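# Hang the picture frame level on the screw

## Task

Get the picture frame hanging level on the screw with nothing else holding it. It must rest on the screw's shank, not its head, at its balance point. The display board is free-standing and must still be upright on its own at the end.

## Robot and tools

Robot: two arms, left_arm and right_arm, each ending in a two-finger gripper. The fingers point along the gripper's +z axis and close along its y axis. end_effector_position is the point between the finger pads, roughly 5 mm short of the fingertips.

Frame: all positions are in the scene frame, in metres. The origin sits at table-top height, halfway between the two arms' nominal bases. +x points out over the table, +z points up, and left_arm is on the +y side (arm names do not match image sides). Orientations are quaternions written w, x, y, z. Reported poses can be off by a few centimetres, more at long reach. The real bases are offset from nominal; a BASES line, when present, gives them.

Row layout: every commanded pose is one row of 16 numbers covering both arms, even if only one moves. The first 8 are for left_arm: x, y, z, qw, qx, qy, qz, opening. The next 8 are the same for right_arm. x, y, z and the quaternion are an absolute target for that gripper in the scene frame, not an offset. Opening runs from -1 (closed) to +1 (fully open, 0.070 m). A full close takes about 1 s. To grip, command an opening below the grip_measured value seen at first contact: about 0.05 below gives full force (about 20 N per pad), a smaller gap gives a gentler hold. Very thin parts (under about 2 mm) get less force. To keep an arm still, resend its last reported position and quaternion, plus the wanted opening, in every row. To hold an orientation, keep sending one fixed quaternion rather than copying a drifted reading.

execute_actions: argument actions is a list holding zero or one item, plus optional cameras (list of names, ["all"], [] or null).
- Empty list: returns the current state with pictures.
- {"rows": [...], "steps": n}: 1 to 15 rows, n from 5 to 15 control steps of 1/30 s each (default 15). One row is applied per step and the last row repeats. The call is refused if any target lies more than 0.6 m from that arm's last reported position along any gripper axis.
- {"steps": n} alone: waits up to 300 steps, counted from the previous result, so your thinking time counts toward it.
The result is read 5 steps before the action finishes; those steps run afterwards. At each step the controller limits the commanded pose to within 70 mm and 16 degrees of the measured pose, so a far target needs several actions.

move: target is one 16-number row or a list of up to 15 rows, all absolute poses. Each gripper travels in a straight line, rotating the short way. speed is m/s, 0.002 to 0.5 (default 0.25), one value or one per target; rotation is capped at twice that in rad/s. blend (metres) rounds corners between listed targets; 0 stops at each. All paths finish together, last at least 0.5 s and are cut off after 10 s. blocking=false returns about 0.5 s after the start while the motion continues. Openings in the first target are sent at once. Later targets' openings are applied only after everything comes to rest there. The path does not avoid obstacles or the other arm. The gripper lags and can overshoot its speed, especially with the arm nearly straight. The result adds a move: line: done (within 3 mm and 2 degrees), off_target, moving, held, or fault. limits=paced means the pose was clipped; limits=held means steps were withheld by a check, such as the clearance check between the arms. Neither done nor off_target tells you about contact.

wait: seconds from 0 to 10; sends nothing new, and a running move keeps going. stop: brakes the current move; fingers continue. zoom_image: camera (cam_head_left, cam_head_right, cam_left_wrist, cam_right_wrist) and region [x0, y0, x1, y1] in pixels from the top-left, at most 504 by 504, taken from that camera's latest picture. finished_scene: scene, this scene's number (integer 1 to 2); it ends the scene for good.

Cameras: all four images are 896x504. The head cameras are fixed behind the table; the wrist cameras ride on the hands and may lag during motion.

Cautions:
- Don't drop the frame, release it while it is still moving, or let anything leave the table. Don't tip the loose display board.
- Touch things slowly. Faster contact and targets set deeper past the contact point press harder.
- Keep the arms from hitting each other.
- Joint contact torque at the load limit (21.6 N m for waist, shoulder and elbow; 7.52 N m for the wrist joints, whose motors manage only about 4 N m) stops that arm for 10 s.
- Avoid paths passing near an arm's own base, and motions with the wrist near the first joint's axis. Both can flip the shoulder posture.
- Long holds, stretched arms or pushing at unreachable poses heat the motors. MOTOR HOT appears at 65 °C. At 80 °C the arm goes limp for 30 s or more.
- Short tugs on a held part or pushes on loose objects may happen.

Each tool is called after "Call:" as name(argument=value, ...) on one line, values as JSON.

## Session

Call:
execute_actions(actions=[], cameras=["all"])

Scene clock: 0.00 s of 4500.00 s.
left_arm: end_effector_position=(+0.3510, +0.5999, +0.2155) grip_measured=+0.59 end_effector_quat_wxyz=(+0.247, -0.380, +0.744, +0.491) | right_arm: end_effector_position=(+0.3748, -0.3621, +0.2306) grip_measured=+0.98 end_effector_quat_wxyz=(+0.266, -0.127, +0.954, +0.046)
Joint positions: left_arm=[0.435 2.012 -1.399 1.391 1.016 -1.325 0.056] | right_arm=[-0.326 1.505 -1.187 0.405 0.93 -0.792 0.069]
Joint torques (N m): no reading
Motor temperatures (°C): left_arm=[31 31 32 33 36 30] | right_arm=[30 30 33 35 39 32]
Hand target: left_arm +0.3510, +0.5999, +0.2155; +0.247, -0.380, +0.744, +0.491 | right_arm +0.3748, -0.3621, +0.2306; +0.266, -0.127, +0.954, +0.046

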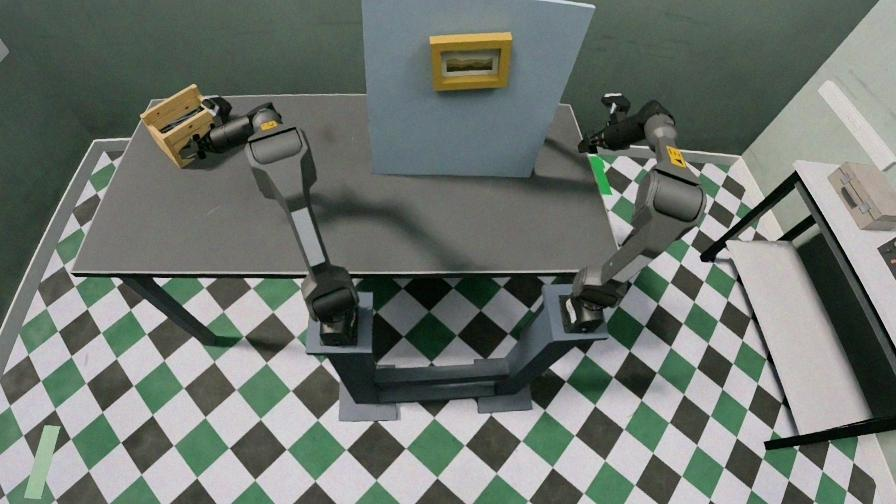

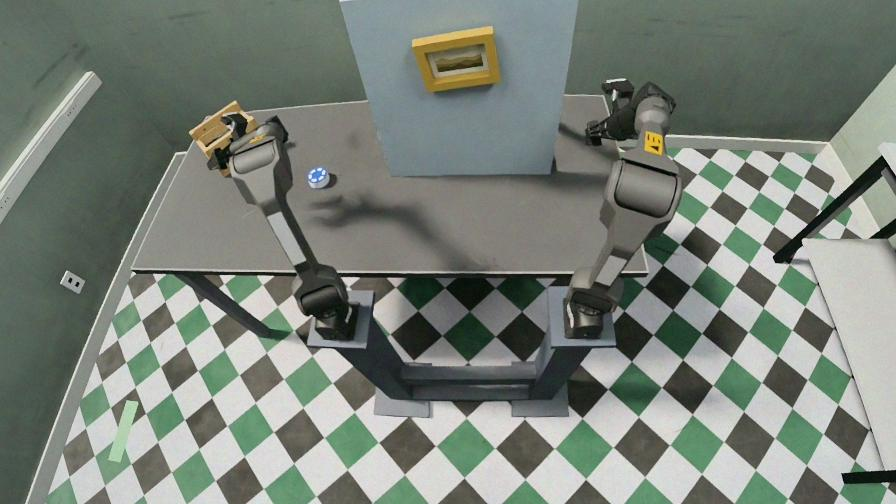

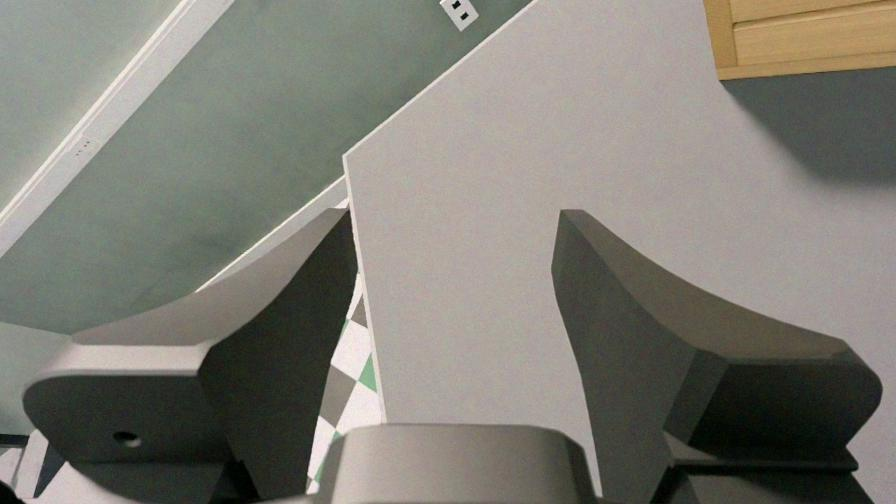

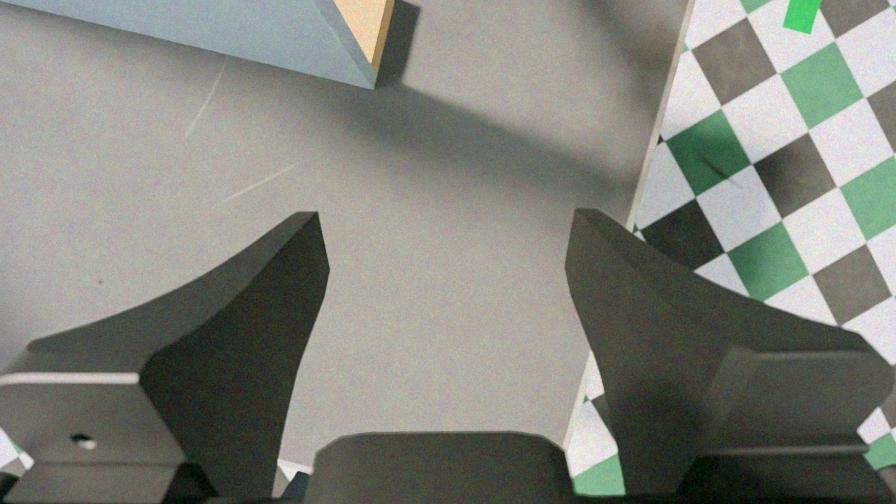

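Call:
zoom_image(camera="cam_head_left", region=[350, 0, 610, 190])

Call:
zoom_image(camera="cam_head_right", region=[330, 0, 590, 190])

Scaled by 1.938 from the camera's 896x504 image, which has a finer 1280x720 frame.

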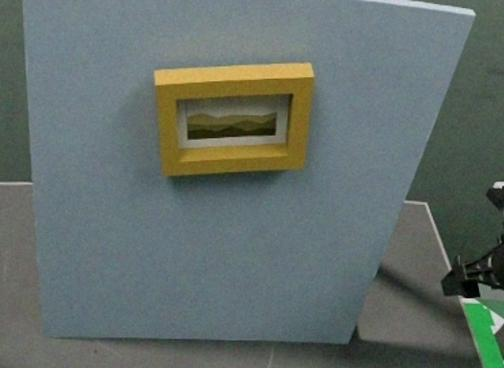

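Scaled by 1.938 from the camera's 896x504 image, which has a finer 1280x720 frame.

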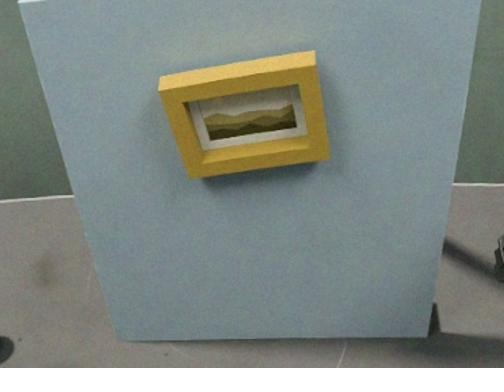

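Call:
zoom_image(camera="cam_head_left", region=[420, 20, 524, 100])

Call:
zoom_image(camera="cam_head_right", region=[402, 20, 506, 100])

Scaled by 4.846 from the camera's 896x504 image, which has a finer 1280x720 frame.

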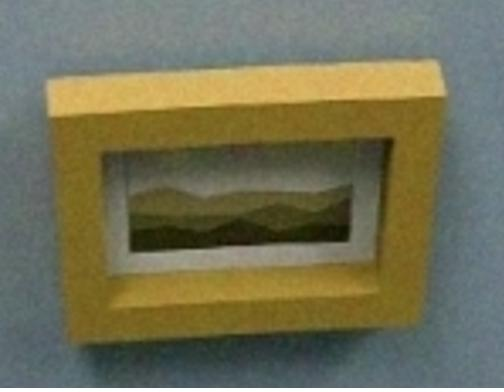

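Scaled by 4.846 from the camera's 896x504 image, which has a finer 1280x720 frame.

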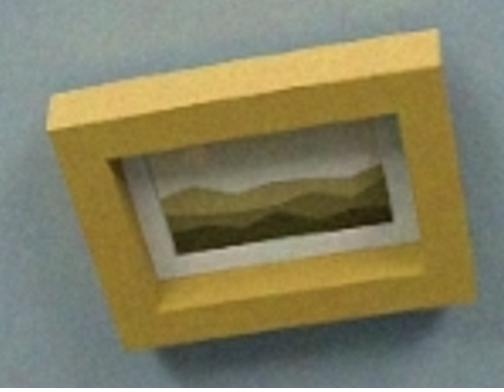

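Call:
move(target=[0.42, 0.11, 0.42, 0.6533, 0.2706, 0.6533, -0.2706, -1, 0.42, -0.22, 0.43, 0.6533, -0.2706, 0.6533, 0.2706, 1], speed=0.45)

Scene clock: 18.33 s of 4500.00 s.
left_arm: end_effector_position=(+0.4204, +0.1093, +0.4197) grip_measured=-1.00 end_effector_quat_wxyz=(+0.653, +0.271, +0.653, -0.271) | right_arm: end_effector_position=(+0.4200, -0.2199, +0.4300) grip_measured=+0.98 end_effector_quat_wxyz=(+0.653, -0.271, +0.653, +0.271)
Joint positions: left_arm=[0.12 1.481 -1.16 1.39 -0.924 -1.277 0] | right_arm=[-0.257 1.475 -1.195 1.676 1.077 -1.791 0.069]
Joint torques (N m): left_arm=[0.1 -6.38 -2.66 -0.63 -0.3 -0.15] | right_arm=[-0.46 -4.71 -4.23 0.85 0.12 0.26]
Motor temperatures (°C): left_arm=[31 32 33 33 36 30] | right_arm=[30 31 34 35 39 32]
Hand target: left_arm +0.4200, +0.1100, +0.4200; +0.653, +0.271, +0.653, -0.271 | right_arm +0.4200, -0.2200, +0.4300; +0.653, -0.271, +0.653, +0.271
Off the commanded pose: left_arm 0.001 m, 0 deg | right_arm 0.000 m, 0 deg.
Kept back: nothing.
move: done
camera_calibration:
cam_left_wrist: T_world_to_cam=[[-0.691936, -0.721875, -0.0110131, 0.377998], [-0.397924, 0.39406, -0.828477, 0.472535], [0.602396, -0.568871, -0.559915, 0.165686], [0, 0, 0, 1]] pos_world=[0.349775, 0.180915, 0.488417]
cam_right_wrist: T_world_to_cam=[[0.699792, -0.713323, -0.0382323, -0.433674], [-0.456807, -0.405711, -0.79166, 0.43683], [0.549198, 0.571462, -0.609764, 0.275536], [0, 0, 0, 1]] pos_world=[0.351705, -0.289581, 0.497253]

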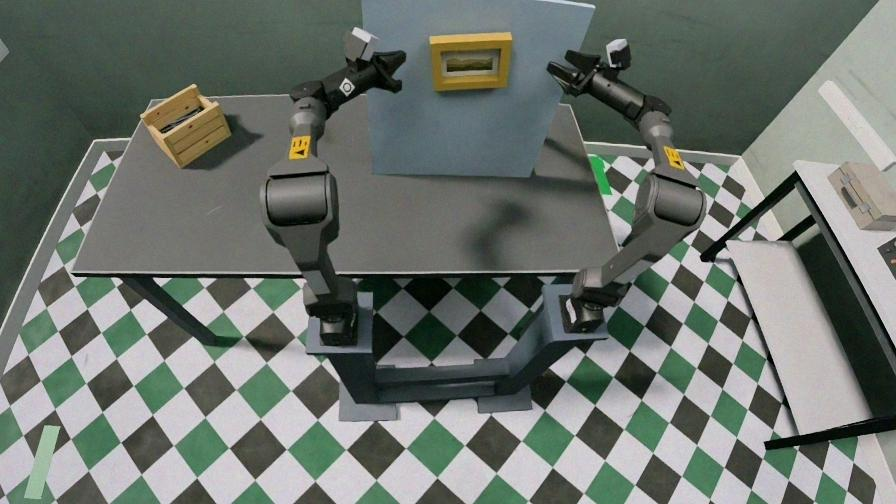

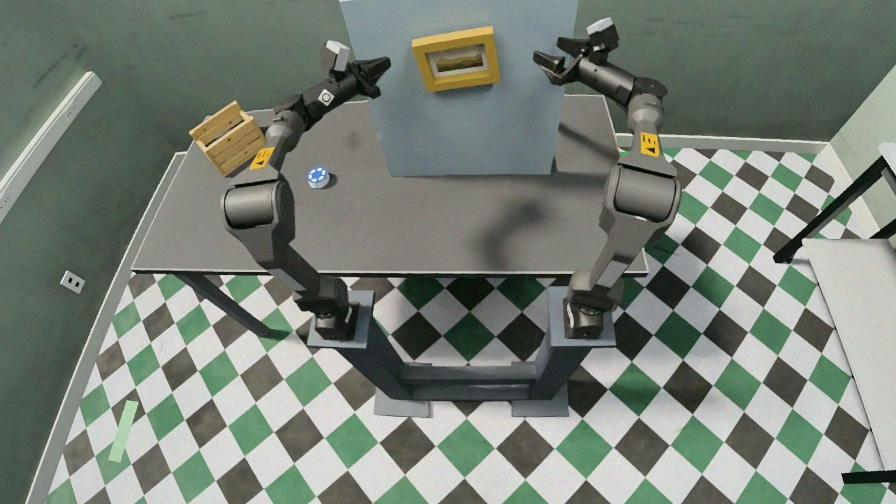

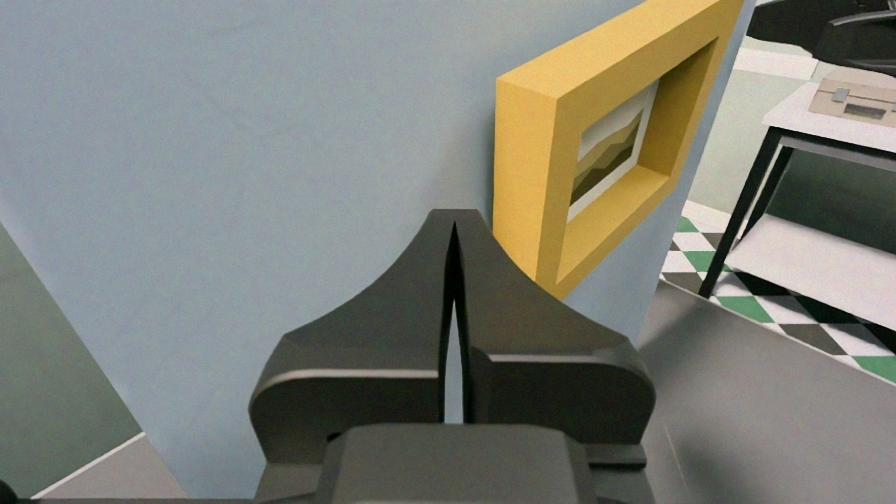

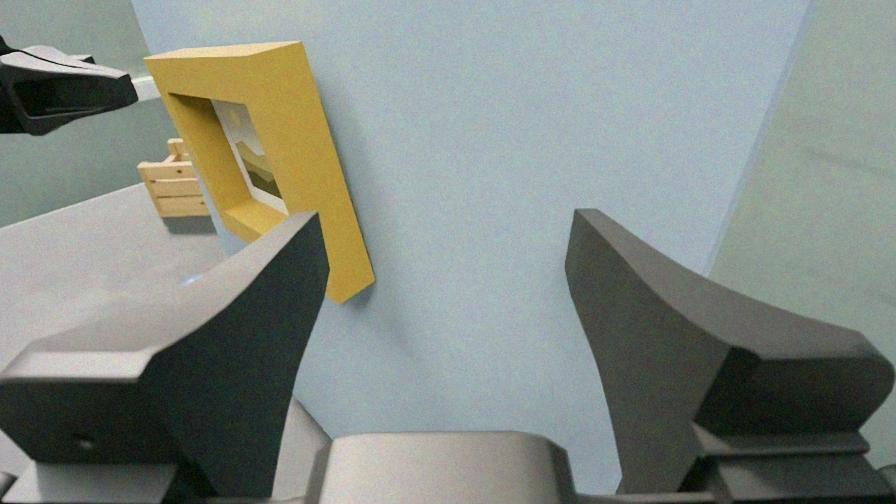

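Call:
zoom_image(camera="cam_left_wrist", region=[460, 0, 760, 168])

Call:
zoom_image(camera="cam_right_wrist", region=[130, 20, 430, 320])

Scaled by 1.680 from the camera's 896x504 image, which has a finer 1280x720 frame.

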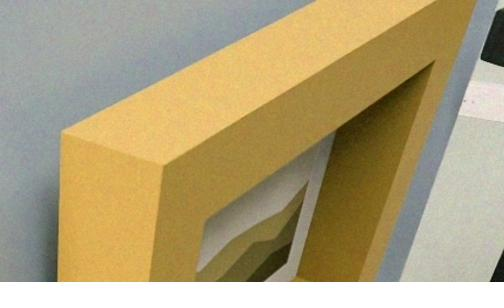

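Scaled by 1.680 from the camera's 896x504 image, which has a finer 1280x720 frame.

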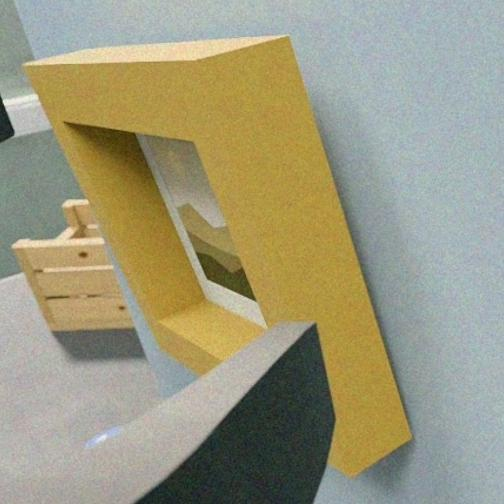

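Call:
move(target=[0.447, 0.064, 0.437, 0.6533, 0.2706, 0.6533, -0.2706, -1, 0.42, -0.22, 0.43, 0.6533, -0.2706, 0.6533, 0.2706, -1], speed=0.15, cameras=["cam_left_wrist", "cam_head_right"])

Call:
zoom_image(camera="cam_left_wrist", region=[360, 60, 660, 260])

Scene clock: 21.23 s of 4500.00 s.
left_arm: end_effector_position=(+0.4472, +0.0640, +0.4370) grip_measured=-1.00 end_effector_quat_wxyz=(+0.653, +0.270, +0.653, -0.271) | right_arm: end_effector_position=(+0.4200, -0.2199, +0.4300) grip_measured=-1.00 end_effector_quat_wxyz=(+0.653, -0.271, +0.653, +0.271)
Joint positions: left_arm=[-0.049 1.562 -1.319 1.399 -0.744 -1.34 0] | right_arm=[-0.257 1.475 -1.195 1.676 1.077 -1.79 0]
Joint torques (N m): left_arm=[0.43 -7.03 -2.81 -0.72 -0.56 0.09] | right_arm=[-0.49 -5.85 -3.49 0.92 0.03 0.25]
Motor temperatures (°C): left_arm=[31 32 33 33 36 30] | right_arm=[30 31 34 35 39 32]
Hand target: left_arm +0.4470, +0.0640, +0.4370; +0.653, +0.271, +0.653, -0.271 | right_arm +0.4200, -0.2200, +0.4300; +0.653, -0.271, +0.653, +0.271
Off the commanded pose: left_arm 0.000 m, 0 deg | right_arm 0.000 m, 0 deg.
Kept back: nothing.
move: done
camera_calibration:
cam_left_wrist: T_world_to_cam=[[-0.690309, -0.723439, -0.0104189, 0.363098], [-0.399189, 0.392839, -0.828448, 0.516039], [0.603425, -0.567726, -0.559969, 0.132865], [0, 0, 0, 1]] pos_world=[0.376473, 0.135391, 0.505695]
Images, in order (width x height): cam_head_right 896x504, cam_left_wrist 896x504.

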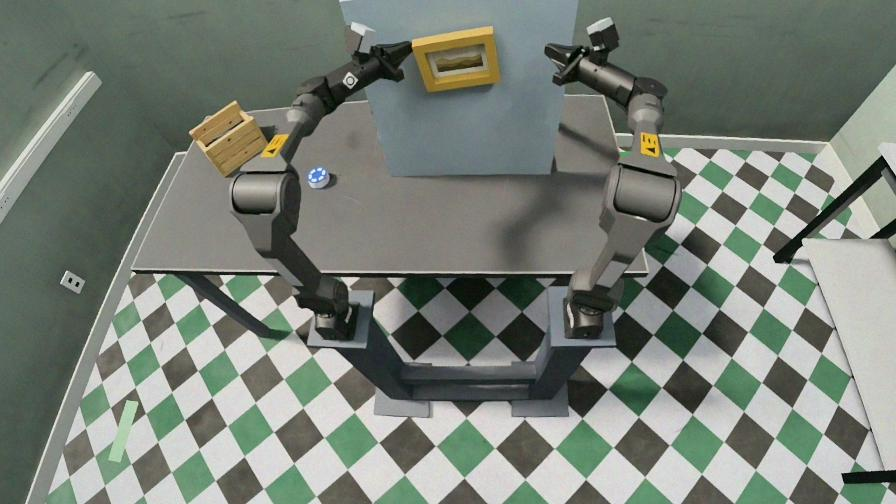

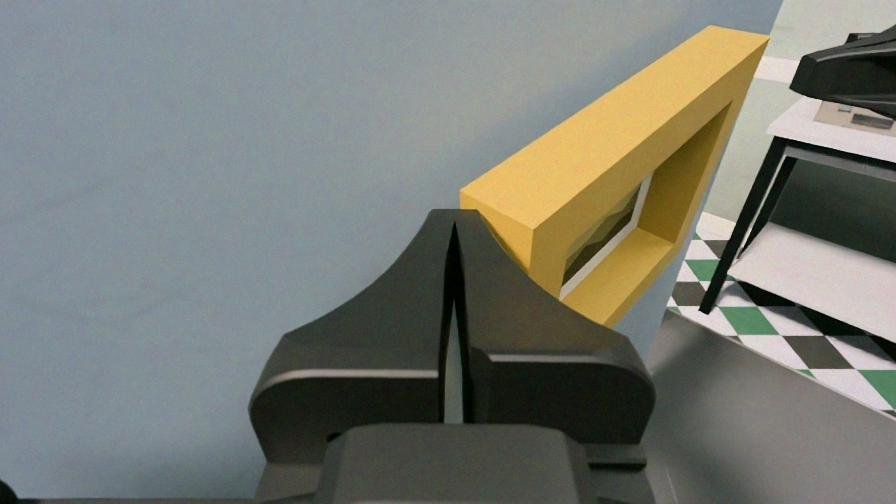

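Scaled by 1.680 from the camera's 896x504 image, which has a finer 1280x720 frame.

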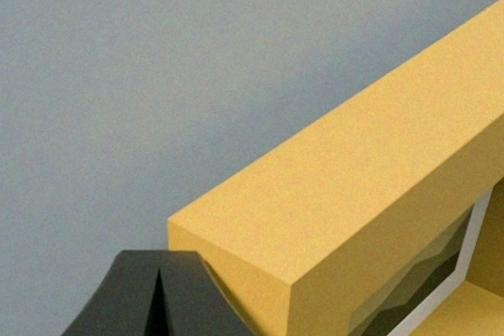

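Call:
move(target=[[0.439, 0.064, 0.439, 0.6533, 0.2706, 0.6533, -0.2706, -1, 0.42, -0.22, 0.43, 0.6533, -0.2706, 0.6533, 0.2706, -1], [0.439, 0.056, 0.439, 0.6533, 0.2706, 0.6533, -0.2706, -1, 0.42, -0.22, 0.43, 0.6533, -0.2706, 0.6533, 0.2706, -1]], speed=[0.1, 0.03], blend=0.002, cameras=["cam_head_right", "cam_left_wrist", "cam_right_wrist"])

Call:
zoom_image(camera="cam_head_right", region=[402, 20, 506, 100])

Scene clock: 22.80 s of 4500.00 s.
left_arm: end_effector_position=(+0.4382, +0.0551, +0.4395) grip_measured=-1.00 end_effector_quat_wxyz=(+0.653, +0.271, +0.653, -0.272) | right_arm: end_effector_position=(+0.4200, -0.2199, +0.4300) grip_measured=-1.00 end_effector_quat_wxyz=(+0.653, -0.271, +0.653, +0.271)
Joint positions: left_arm=[-0.081 1.534 -1.296 1.393 -0.716 -1.339 0] | right_arm=[-0.257 1.475 -1.195 1.676 1.077 -1.79 0]
Joint torques (N m): left_arm=[-1.83 -4.86 -3.85 -0.37 -0.6 0.03] | right_arm=[-0.52 -5.87 -3.5 0.94 0.05 0.25]
Motor temperatures (°C): left_arm=[31 32 33 33 36 30] | right_arm=[30 31 34 35 39 32]
Hand target: left_arm +0.4390, +0.0560, +0.4390; +0.653, +0.271, +0.653, -0.271 | right_arm +0.4200, -0.2200, +0.4300; +0.653, -0.271, +0.653, +0.271
Off the commanded pose: left_arm 0.001 m, 0 deg | right_arm 0.000 m, 0 deg.
Kept back: nothing.
move: done
camera_calibration:
cam_left_wrist: T_world_to_cam=[[-0.692668, -0.721181, -0.0104973, 0.351441], [-0.397145, 0.393511, -0.829111, 0.517302], [0.60207, -0.570129, -0.558985, 0.134952], [0, 0, 0, 1]] pos_world=[0.367625, 0.126829, 0.508026]
cam_right_wrist: T_world_to_cam=[[0.699769, -0.713299, -0.0391042, -0.433284], [-0.457295, -0.405223, -0.791628, 0.437129], [0.548821, 0.571839, -0.60975, 0.275771], [0, 0, 0, 1]] pos_world=[0.351747, -0.289623, 0.497252]
Images, in order (width x height): cam_head_right 896x504, cam_left_wrist 896x504, cam_right_wrist 896x504.

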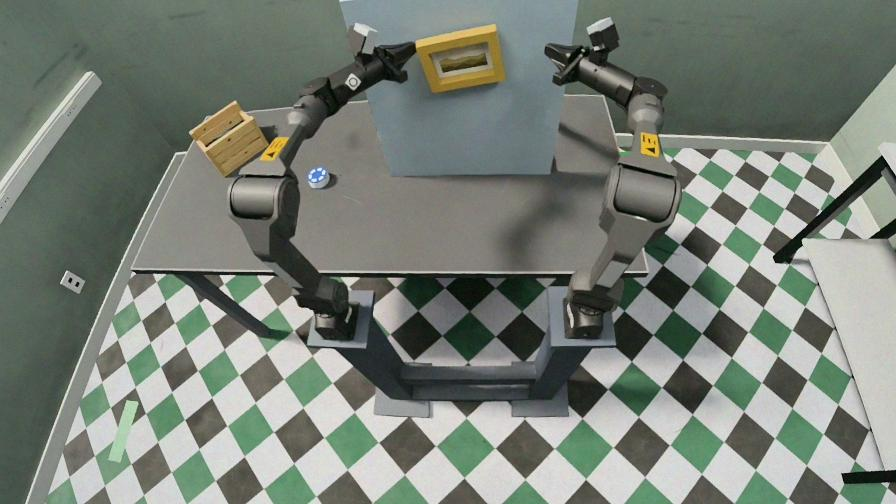

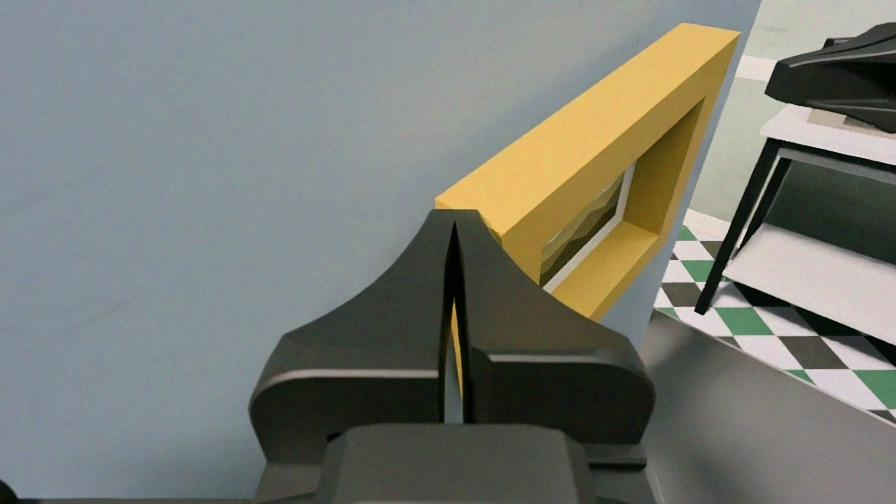

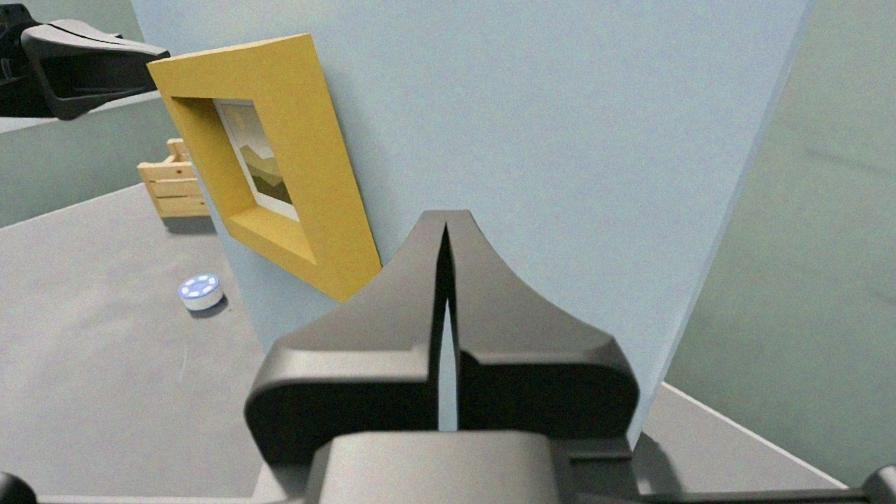

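Scaled by 4.846 from the camera's 896x504 image, which has a finer 1280x720 frame.

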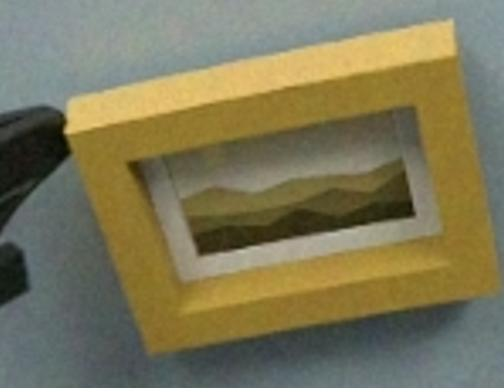

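Call:
move(target=[0.436, 0.072, 0.439, 0.6533, 0.2706, 0.6533, -0.2706, -1, 0.42, -0.22, 0.43, 0.6533, -0.2706, 0.6533, 0.2706, -1], speed=0.06, cameras=["cam_head_right", "cam_head_left", "cam_left_wrist", "cam_right_wrist"])

Call:
zoom_image(camera="cam_head_right", region=[402, 20, 506, 100])

Call:
zoom_image(camera="cam_head_left", region=[420, 20, 524, 100])

Scene clock: 24.67 s of 4500.00 s.
left_arm: end_effector_position=(+0.4364, +0.0724, +0.4387) grip_measured=-1.00 end_effector_quat_wxyz=(+0.653, +0.270, +0.653, -0.270) | right_arm: end_effector_position=(+0.4200, -0.2199, +0.4300) grip_measured=-1.00 end_effector_quat_wxyz=(+0.653, -0.271, +0.653, +0.271)
Joint positions: left_arm=[-0.021 1.522 -1.281 1.411 -0.77 -1.349 0] | right_arm=[-0.257 1.475 -1.195 1.676 1.077 -1.79 0]
Joint torques (N m): left_arm=[-1.01 -6.81 -2.87 -0.58 -0.27 -0.18] | right_arm=[-0.47 -5.86 -3.5 0.98 0.05 0.24]
Motor temperatures (°C): left_arm=[31 32 33 33 36 30] | right_arm=[30 31 34 35 39 32]
Hand target: left_arm +0.4360, +0.0720, +0.4390; +0.653, +0.271, +0.653, -0.271 | right_arm +0.4200, -0.2200, +0.4300; +0.653, -0.271, +0.653, +0.271
Off the commanded pose: left_arm 0.001 m, 0 deg | right_arm 0.000 m, 0 deg.
Kept back: nothing.
move: done
camera_calibration:
cam_left_wrist: T_world_to_cam=[[-0.690027, -0.723699, -0.0110569, 0.361858], [-0.399203, 0.393283, -0.82823, 0.509635], [0.603738, -0.567087, -0.560279, 0.14507], [0, 0, 0, 1]] pos_world=[0.365555, 0.143713, 0.507375]
cam_right_wrist: T_world_to_cam=[[0.699769, -0.713299, -0.0391042, -0.433284], [-0.457295, -0.405223, -0.791628, 0.437129], [0.548821, 0.571839, -0.60975, 0.275771], [0, 0, 0, 1]] pos_world=[0.351747, -0.289623, 0.497252]

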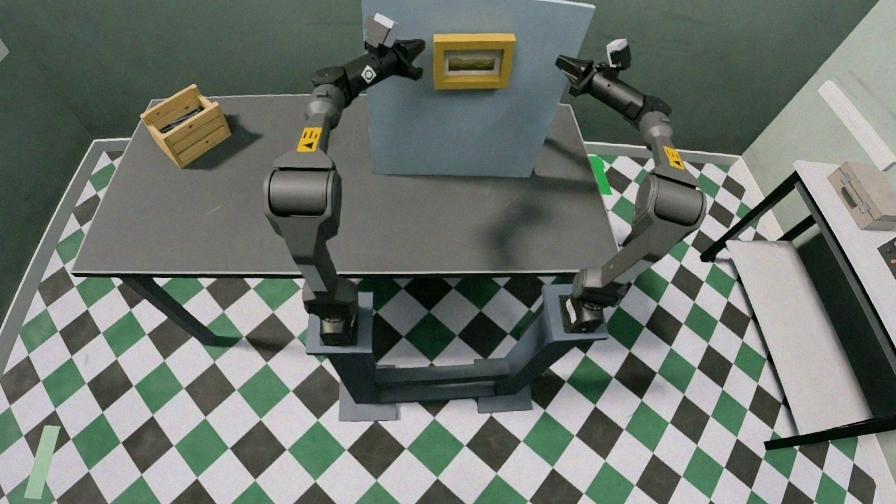

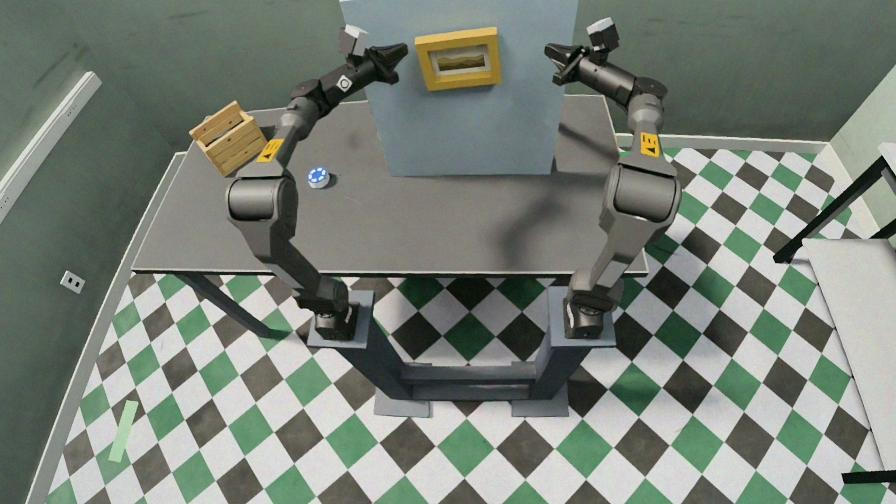

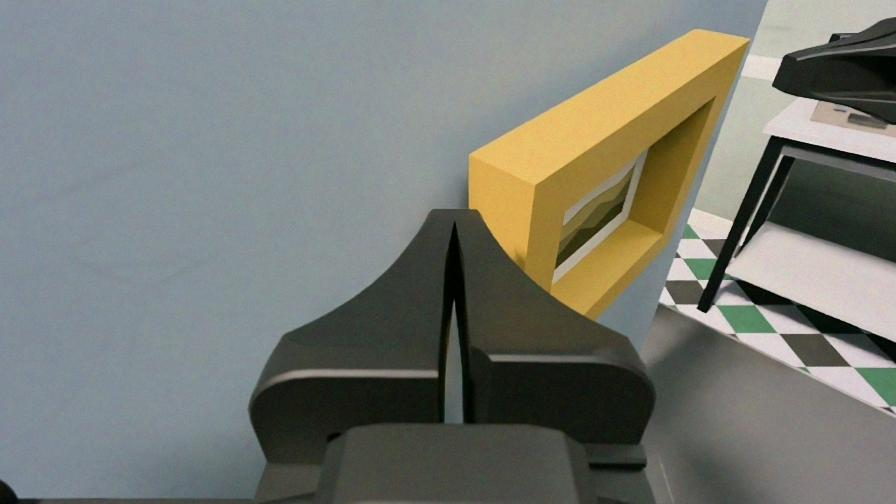

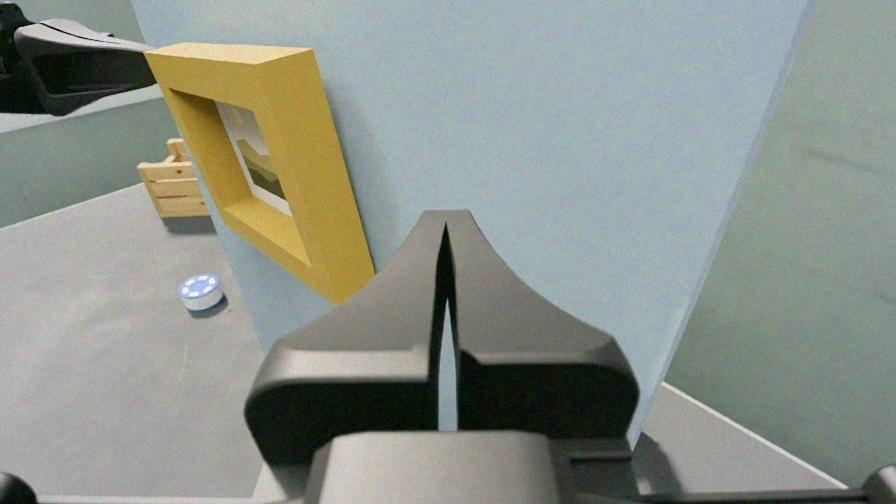

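Scaled by 4.846 from the camera's 896x504 image, which has a finer 1280x720 frame.

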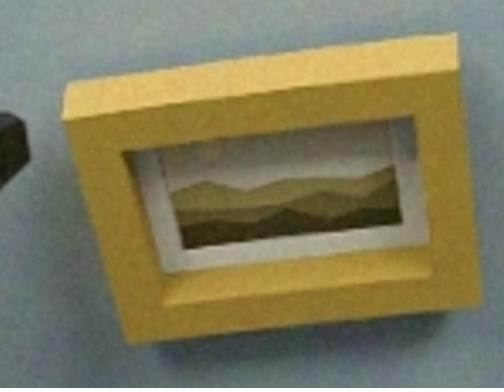

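Scaled by 4.846 from the camera's 896x504 image, which has a finer 1280x720 frame.

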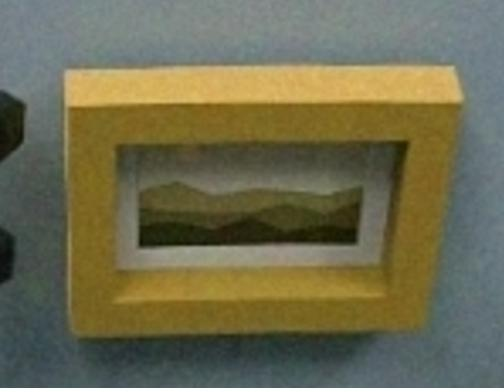

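Call:
wait(seconds=0.1, cameras=["cam_head_left", "cam_head_right"])

Call:
zoom_image(camera="cam_head_right", region=[402, 20, 506, 100])

Call:
zoom_image(camera="cam_head_left", region=[420, 20, 524, 100])

Scene clock: 25.70 s of 4500.00 s.
left_arm: end_effector_position=(+0.4360, +0.0720, +0.4390) grip_measured=-1.00 end_effector_quat_wxyz=(+0.653, +0.271, +0.653, -0.271) | right_arm: end_effector_position=(+0.4200, -0.2199, +0.4300) grip_measured=-1.00 end_effector_quat_wxyz=(+0.653, -0.271, +0.653, +0.271)
Joint positions: left_arm=[-0.022 1.521 -1.281 1.411 -0.77 -1.349 0] | right_arm=[-0.257 1.475 -1.195 1.676 1.077 -1.79 0]
Joint torques (N m): left_arm=[-0.88 -6.78 -2.78 -0.78 -0.19 -0.15] | right_arm=[-0.42 -5.86 -3.5 1 0.05 0.25]
Motor temperatures (°C): left_arm=[31 32 33 33 36 30] | right_arm=[30 31 34 35 39 32]
Hand target: left_arm +0.4360, +0.0720, +0.4390; +0.653, +0.271, +0.653, -0.271 | right_arm +0.4200, -0.2200, +0.4300; +0.653, -0.271, +0.653, +0.271
Off the commanded pose: left_arm 0.000 m, 0 deg | right_arm 0.000 m, 0 deg.
Steps of this call (1-31: nothing new was sent). Readings (end_effector_position of left_arm | right_arm):
1: (+0.4364, +0.0724, +0.4387) | (+0.4200, -0.2199, +0.4300)
2: (+0.4364, +0.0724, +0.4387) | (+0.4200, -0.2199, +0.4300)
4: (+0.4364, +0.0724, +0.4387) | (+0.4200, -0.2199, +0.4300)
8: (+0.4361, +0.0724, +0.4390) | (+0.4200, -0.2199, +0.4300)
31: the state above
Images, in order (width x height): cam_head_left 896x504, cam_head_right 896x504.

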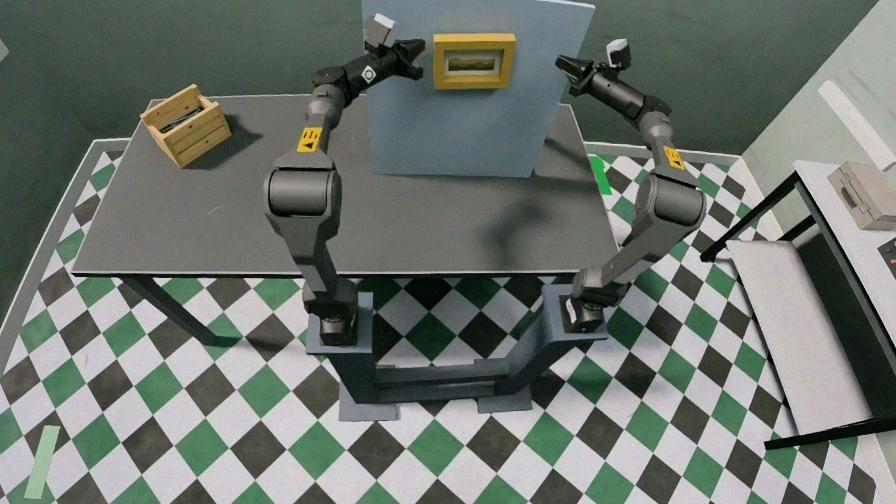

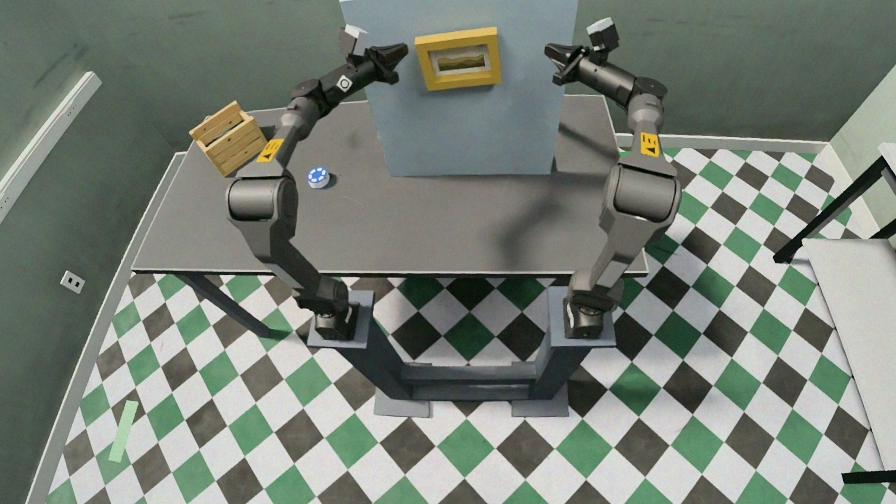

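Scaled by 4.846 from the camera's 896x504 image, which has a finer 1280x720 frame.

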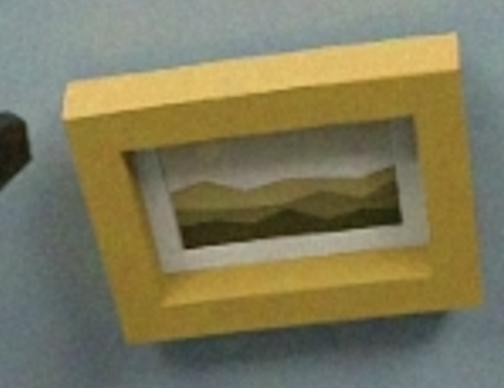

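Scaled by 4.846 from the camera's 896x504 image, which has a finer 1280x720 frame.

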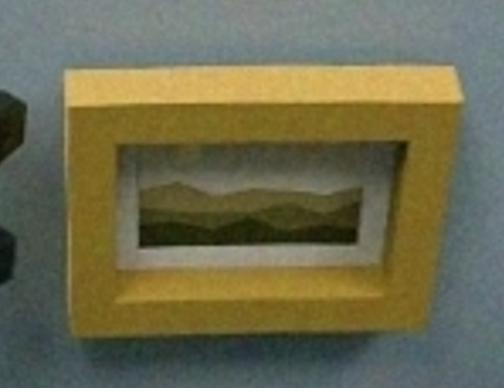

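Call:
move(target=[[0.437, 0.047, 0.441, 0.6533, 0.2706, 0.6533, -0.2706, -1, 0.42, -0.22, 0.43, 0.6533, -0.2706, 0.6533, 0.2706, -1], [0.436, 0.066, 0.441, 0.6533, 0.2706, 0.6533, -0.2706, -1, 0.42, -0.22, 0.43, 0.6533, -0.2706, 0.6533, 0.2706, -1]], speed=[0.04, 0.05], cameras=["cam_head_right", "cam_head_left", "cam_left_wrist", "cam_right_wrist"])

Call:
zoom_image(camera="cam_head_right", region=[402, 20, 506, 100])

Call:
zoom_image(camera="cam_head_left", region=[420, 20, 524, 100])

Scene clock: 28.50 s of 4500.00 s.
left_arm: end_effector_position=(+0.4360, +0.0657, +0.4409) grip_measured=-1.00 end_effector_quat_wxyz=(+0.653, +0.271, +0.653, -0.271) | right_arm: end_effector_position=(+0.4200, -0.2199, +0.4300) grip_measured=-1.00 end_effector_quat_wxyz=(+0.653, -0.271, +0.653, +0.271)
Joint positions: left_arm=[-0.045 1.523 -1.29 1.412 -0.749 -1.356 0] | right_arm=[-0.257 1.475 -1.195 1.676 1.077 -1.79 0]
Joint torques (N m): left_arm=[-0.21 -6.91 -2.57 -0.59 -0.21 -0.17] | right_arm=[-0.46 -5.85 -3.49 1.04 0.05 0.23]
Motor temperatures (°C): left_arm=[31 32 33 33 36 30] | right_arm=[30 31 34 35 39 32]
Hand target: left_arm +0.4360, +0.0660, +0.4410; +0.653, +0.271, +0.653, -0.271 | right_arm +0.4200, -0.2200, +0.4300; +0.653, -0.271, +0.653, +0.271
Off the commanded pose: left_arm 0.000 m, 0 deg | right_arm 0.000 m, 0 deg.
Kept back: nothing.
move: done
camera_calibration:
cam_left_wrist: T_world_to_cam=[[-0.691455, -0.722327, -0.0115434, 0.357562], [-0.397873, 0.394108, -0.828478, 0.513501], [0.602982, -0.568262, -0.559902, 0.143019], [0, 0, 0, 1]] pos_world=[0.365308, 0.137174, 0.509628]
cam_right_wrist: T_world_to_cam=[[0.699769, -0.713299, -0.0391042, -0.433284], [-0.457295, -0.405223, -0.791628, 0.437129], [0.548821, 0.571839, -0.60975, 0.275771], [0, 0, 0, 1]] pos_world=[0.351747, -0.289623, 0.497252]

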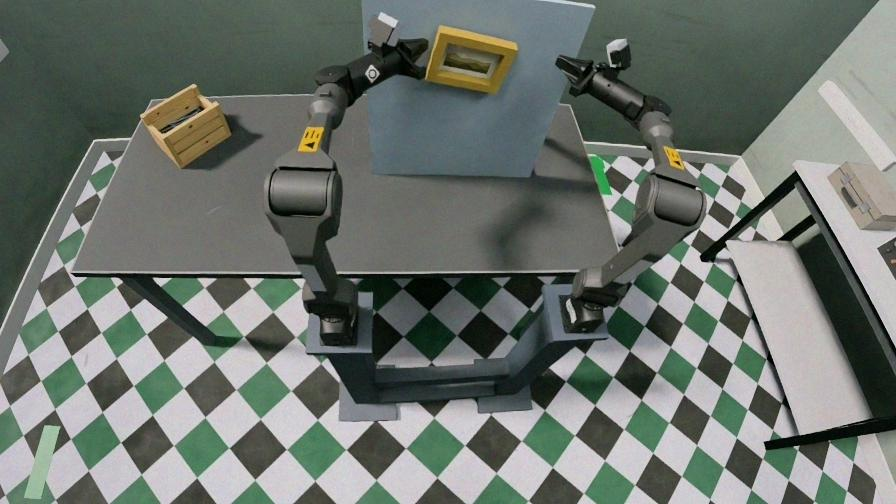

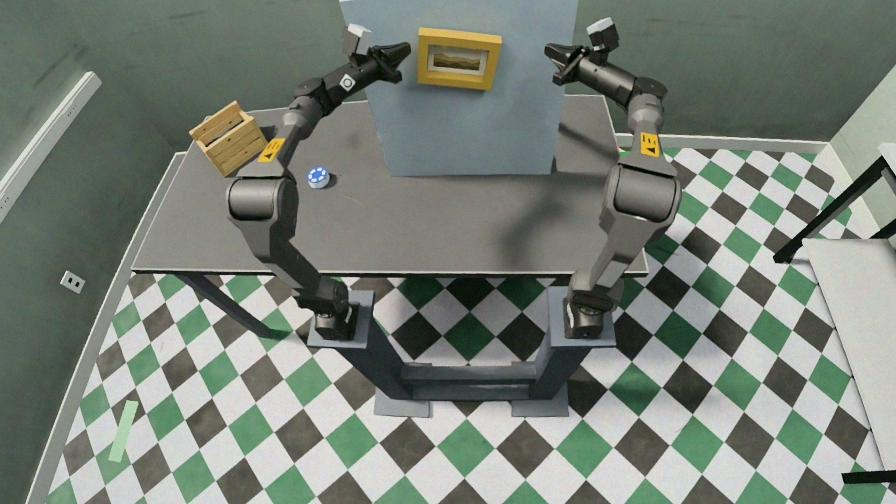

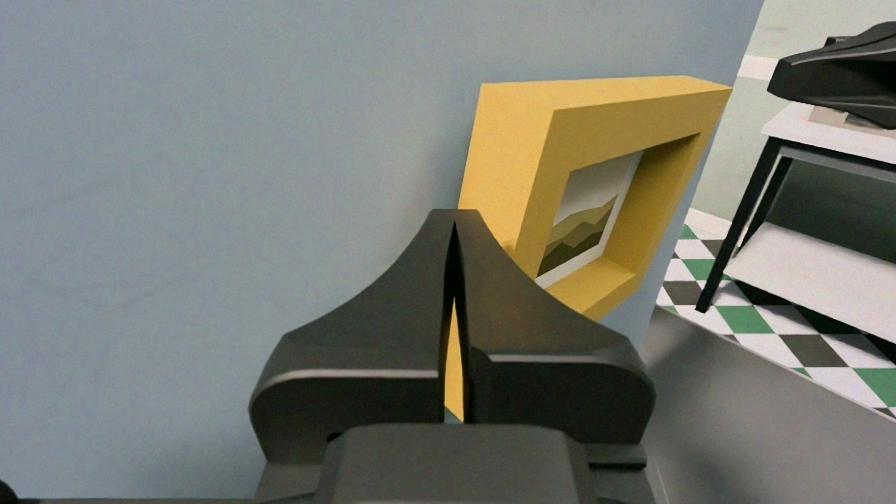

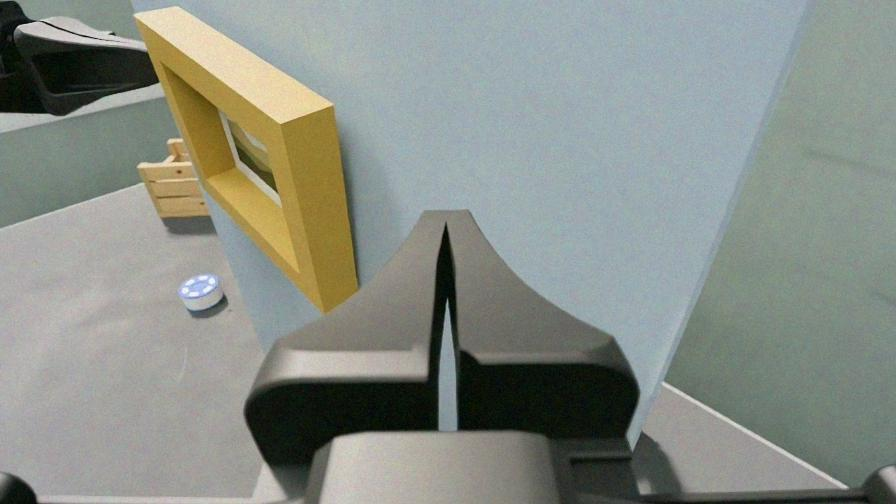

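Scaled by 4.846 from the camera's 896x504 image, which has a finer 1280x720 frame.

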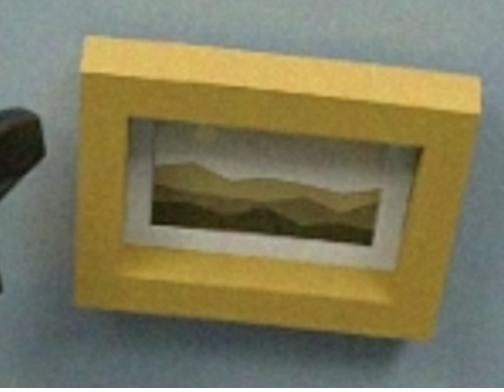

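Scaled by 4.846 from the camera's 896x504 image, which has a finer 1280x720 frame.

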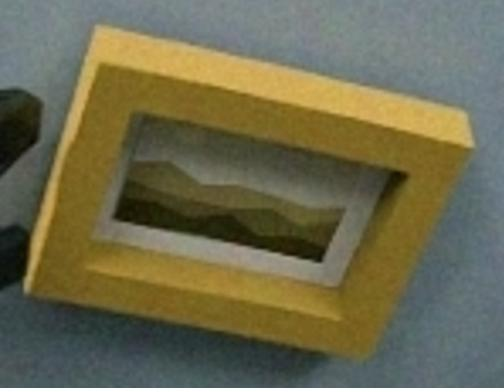

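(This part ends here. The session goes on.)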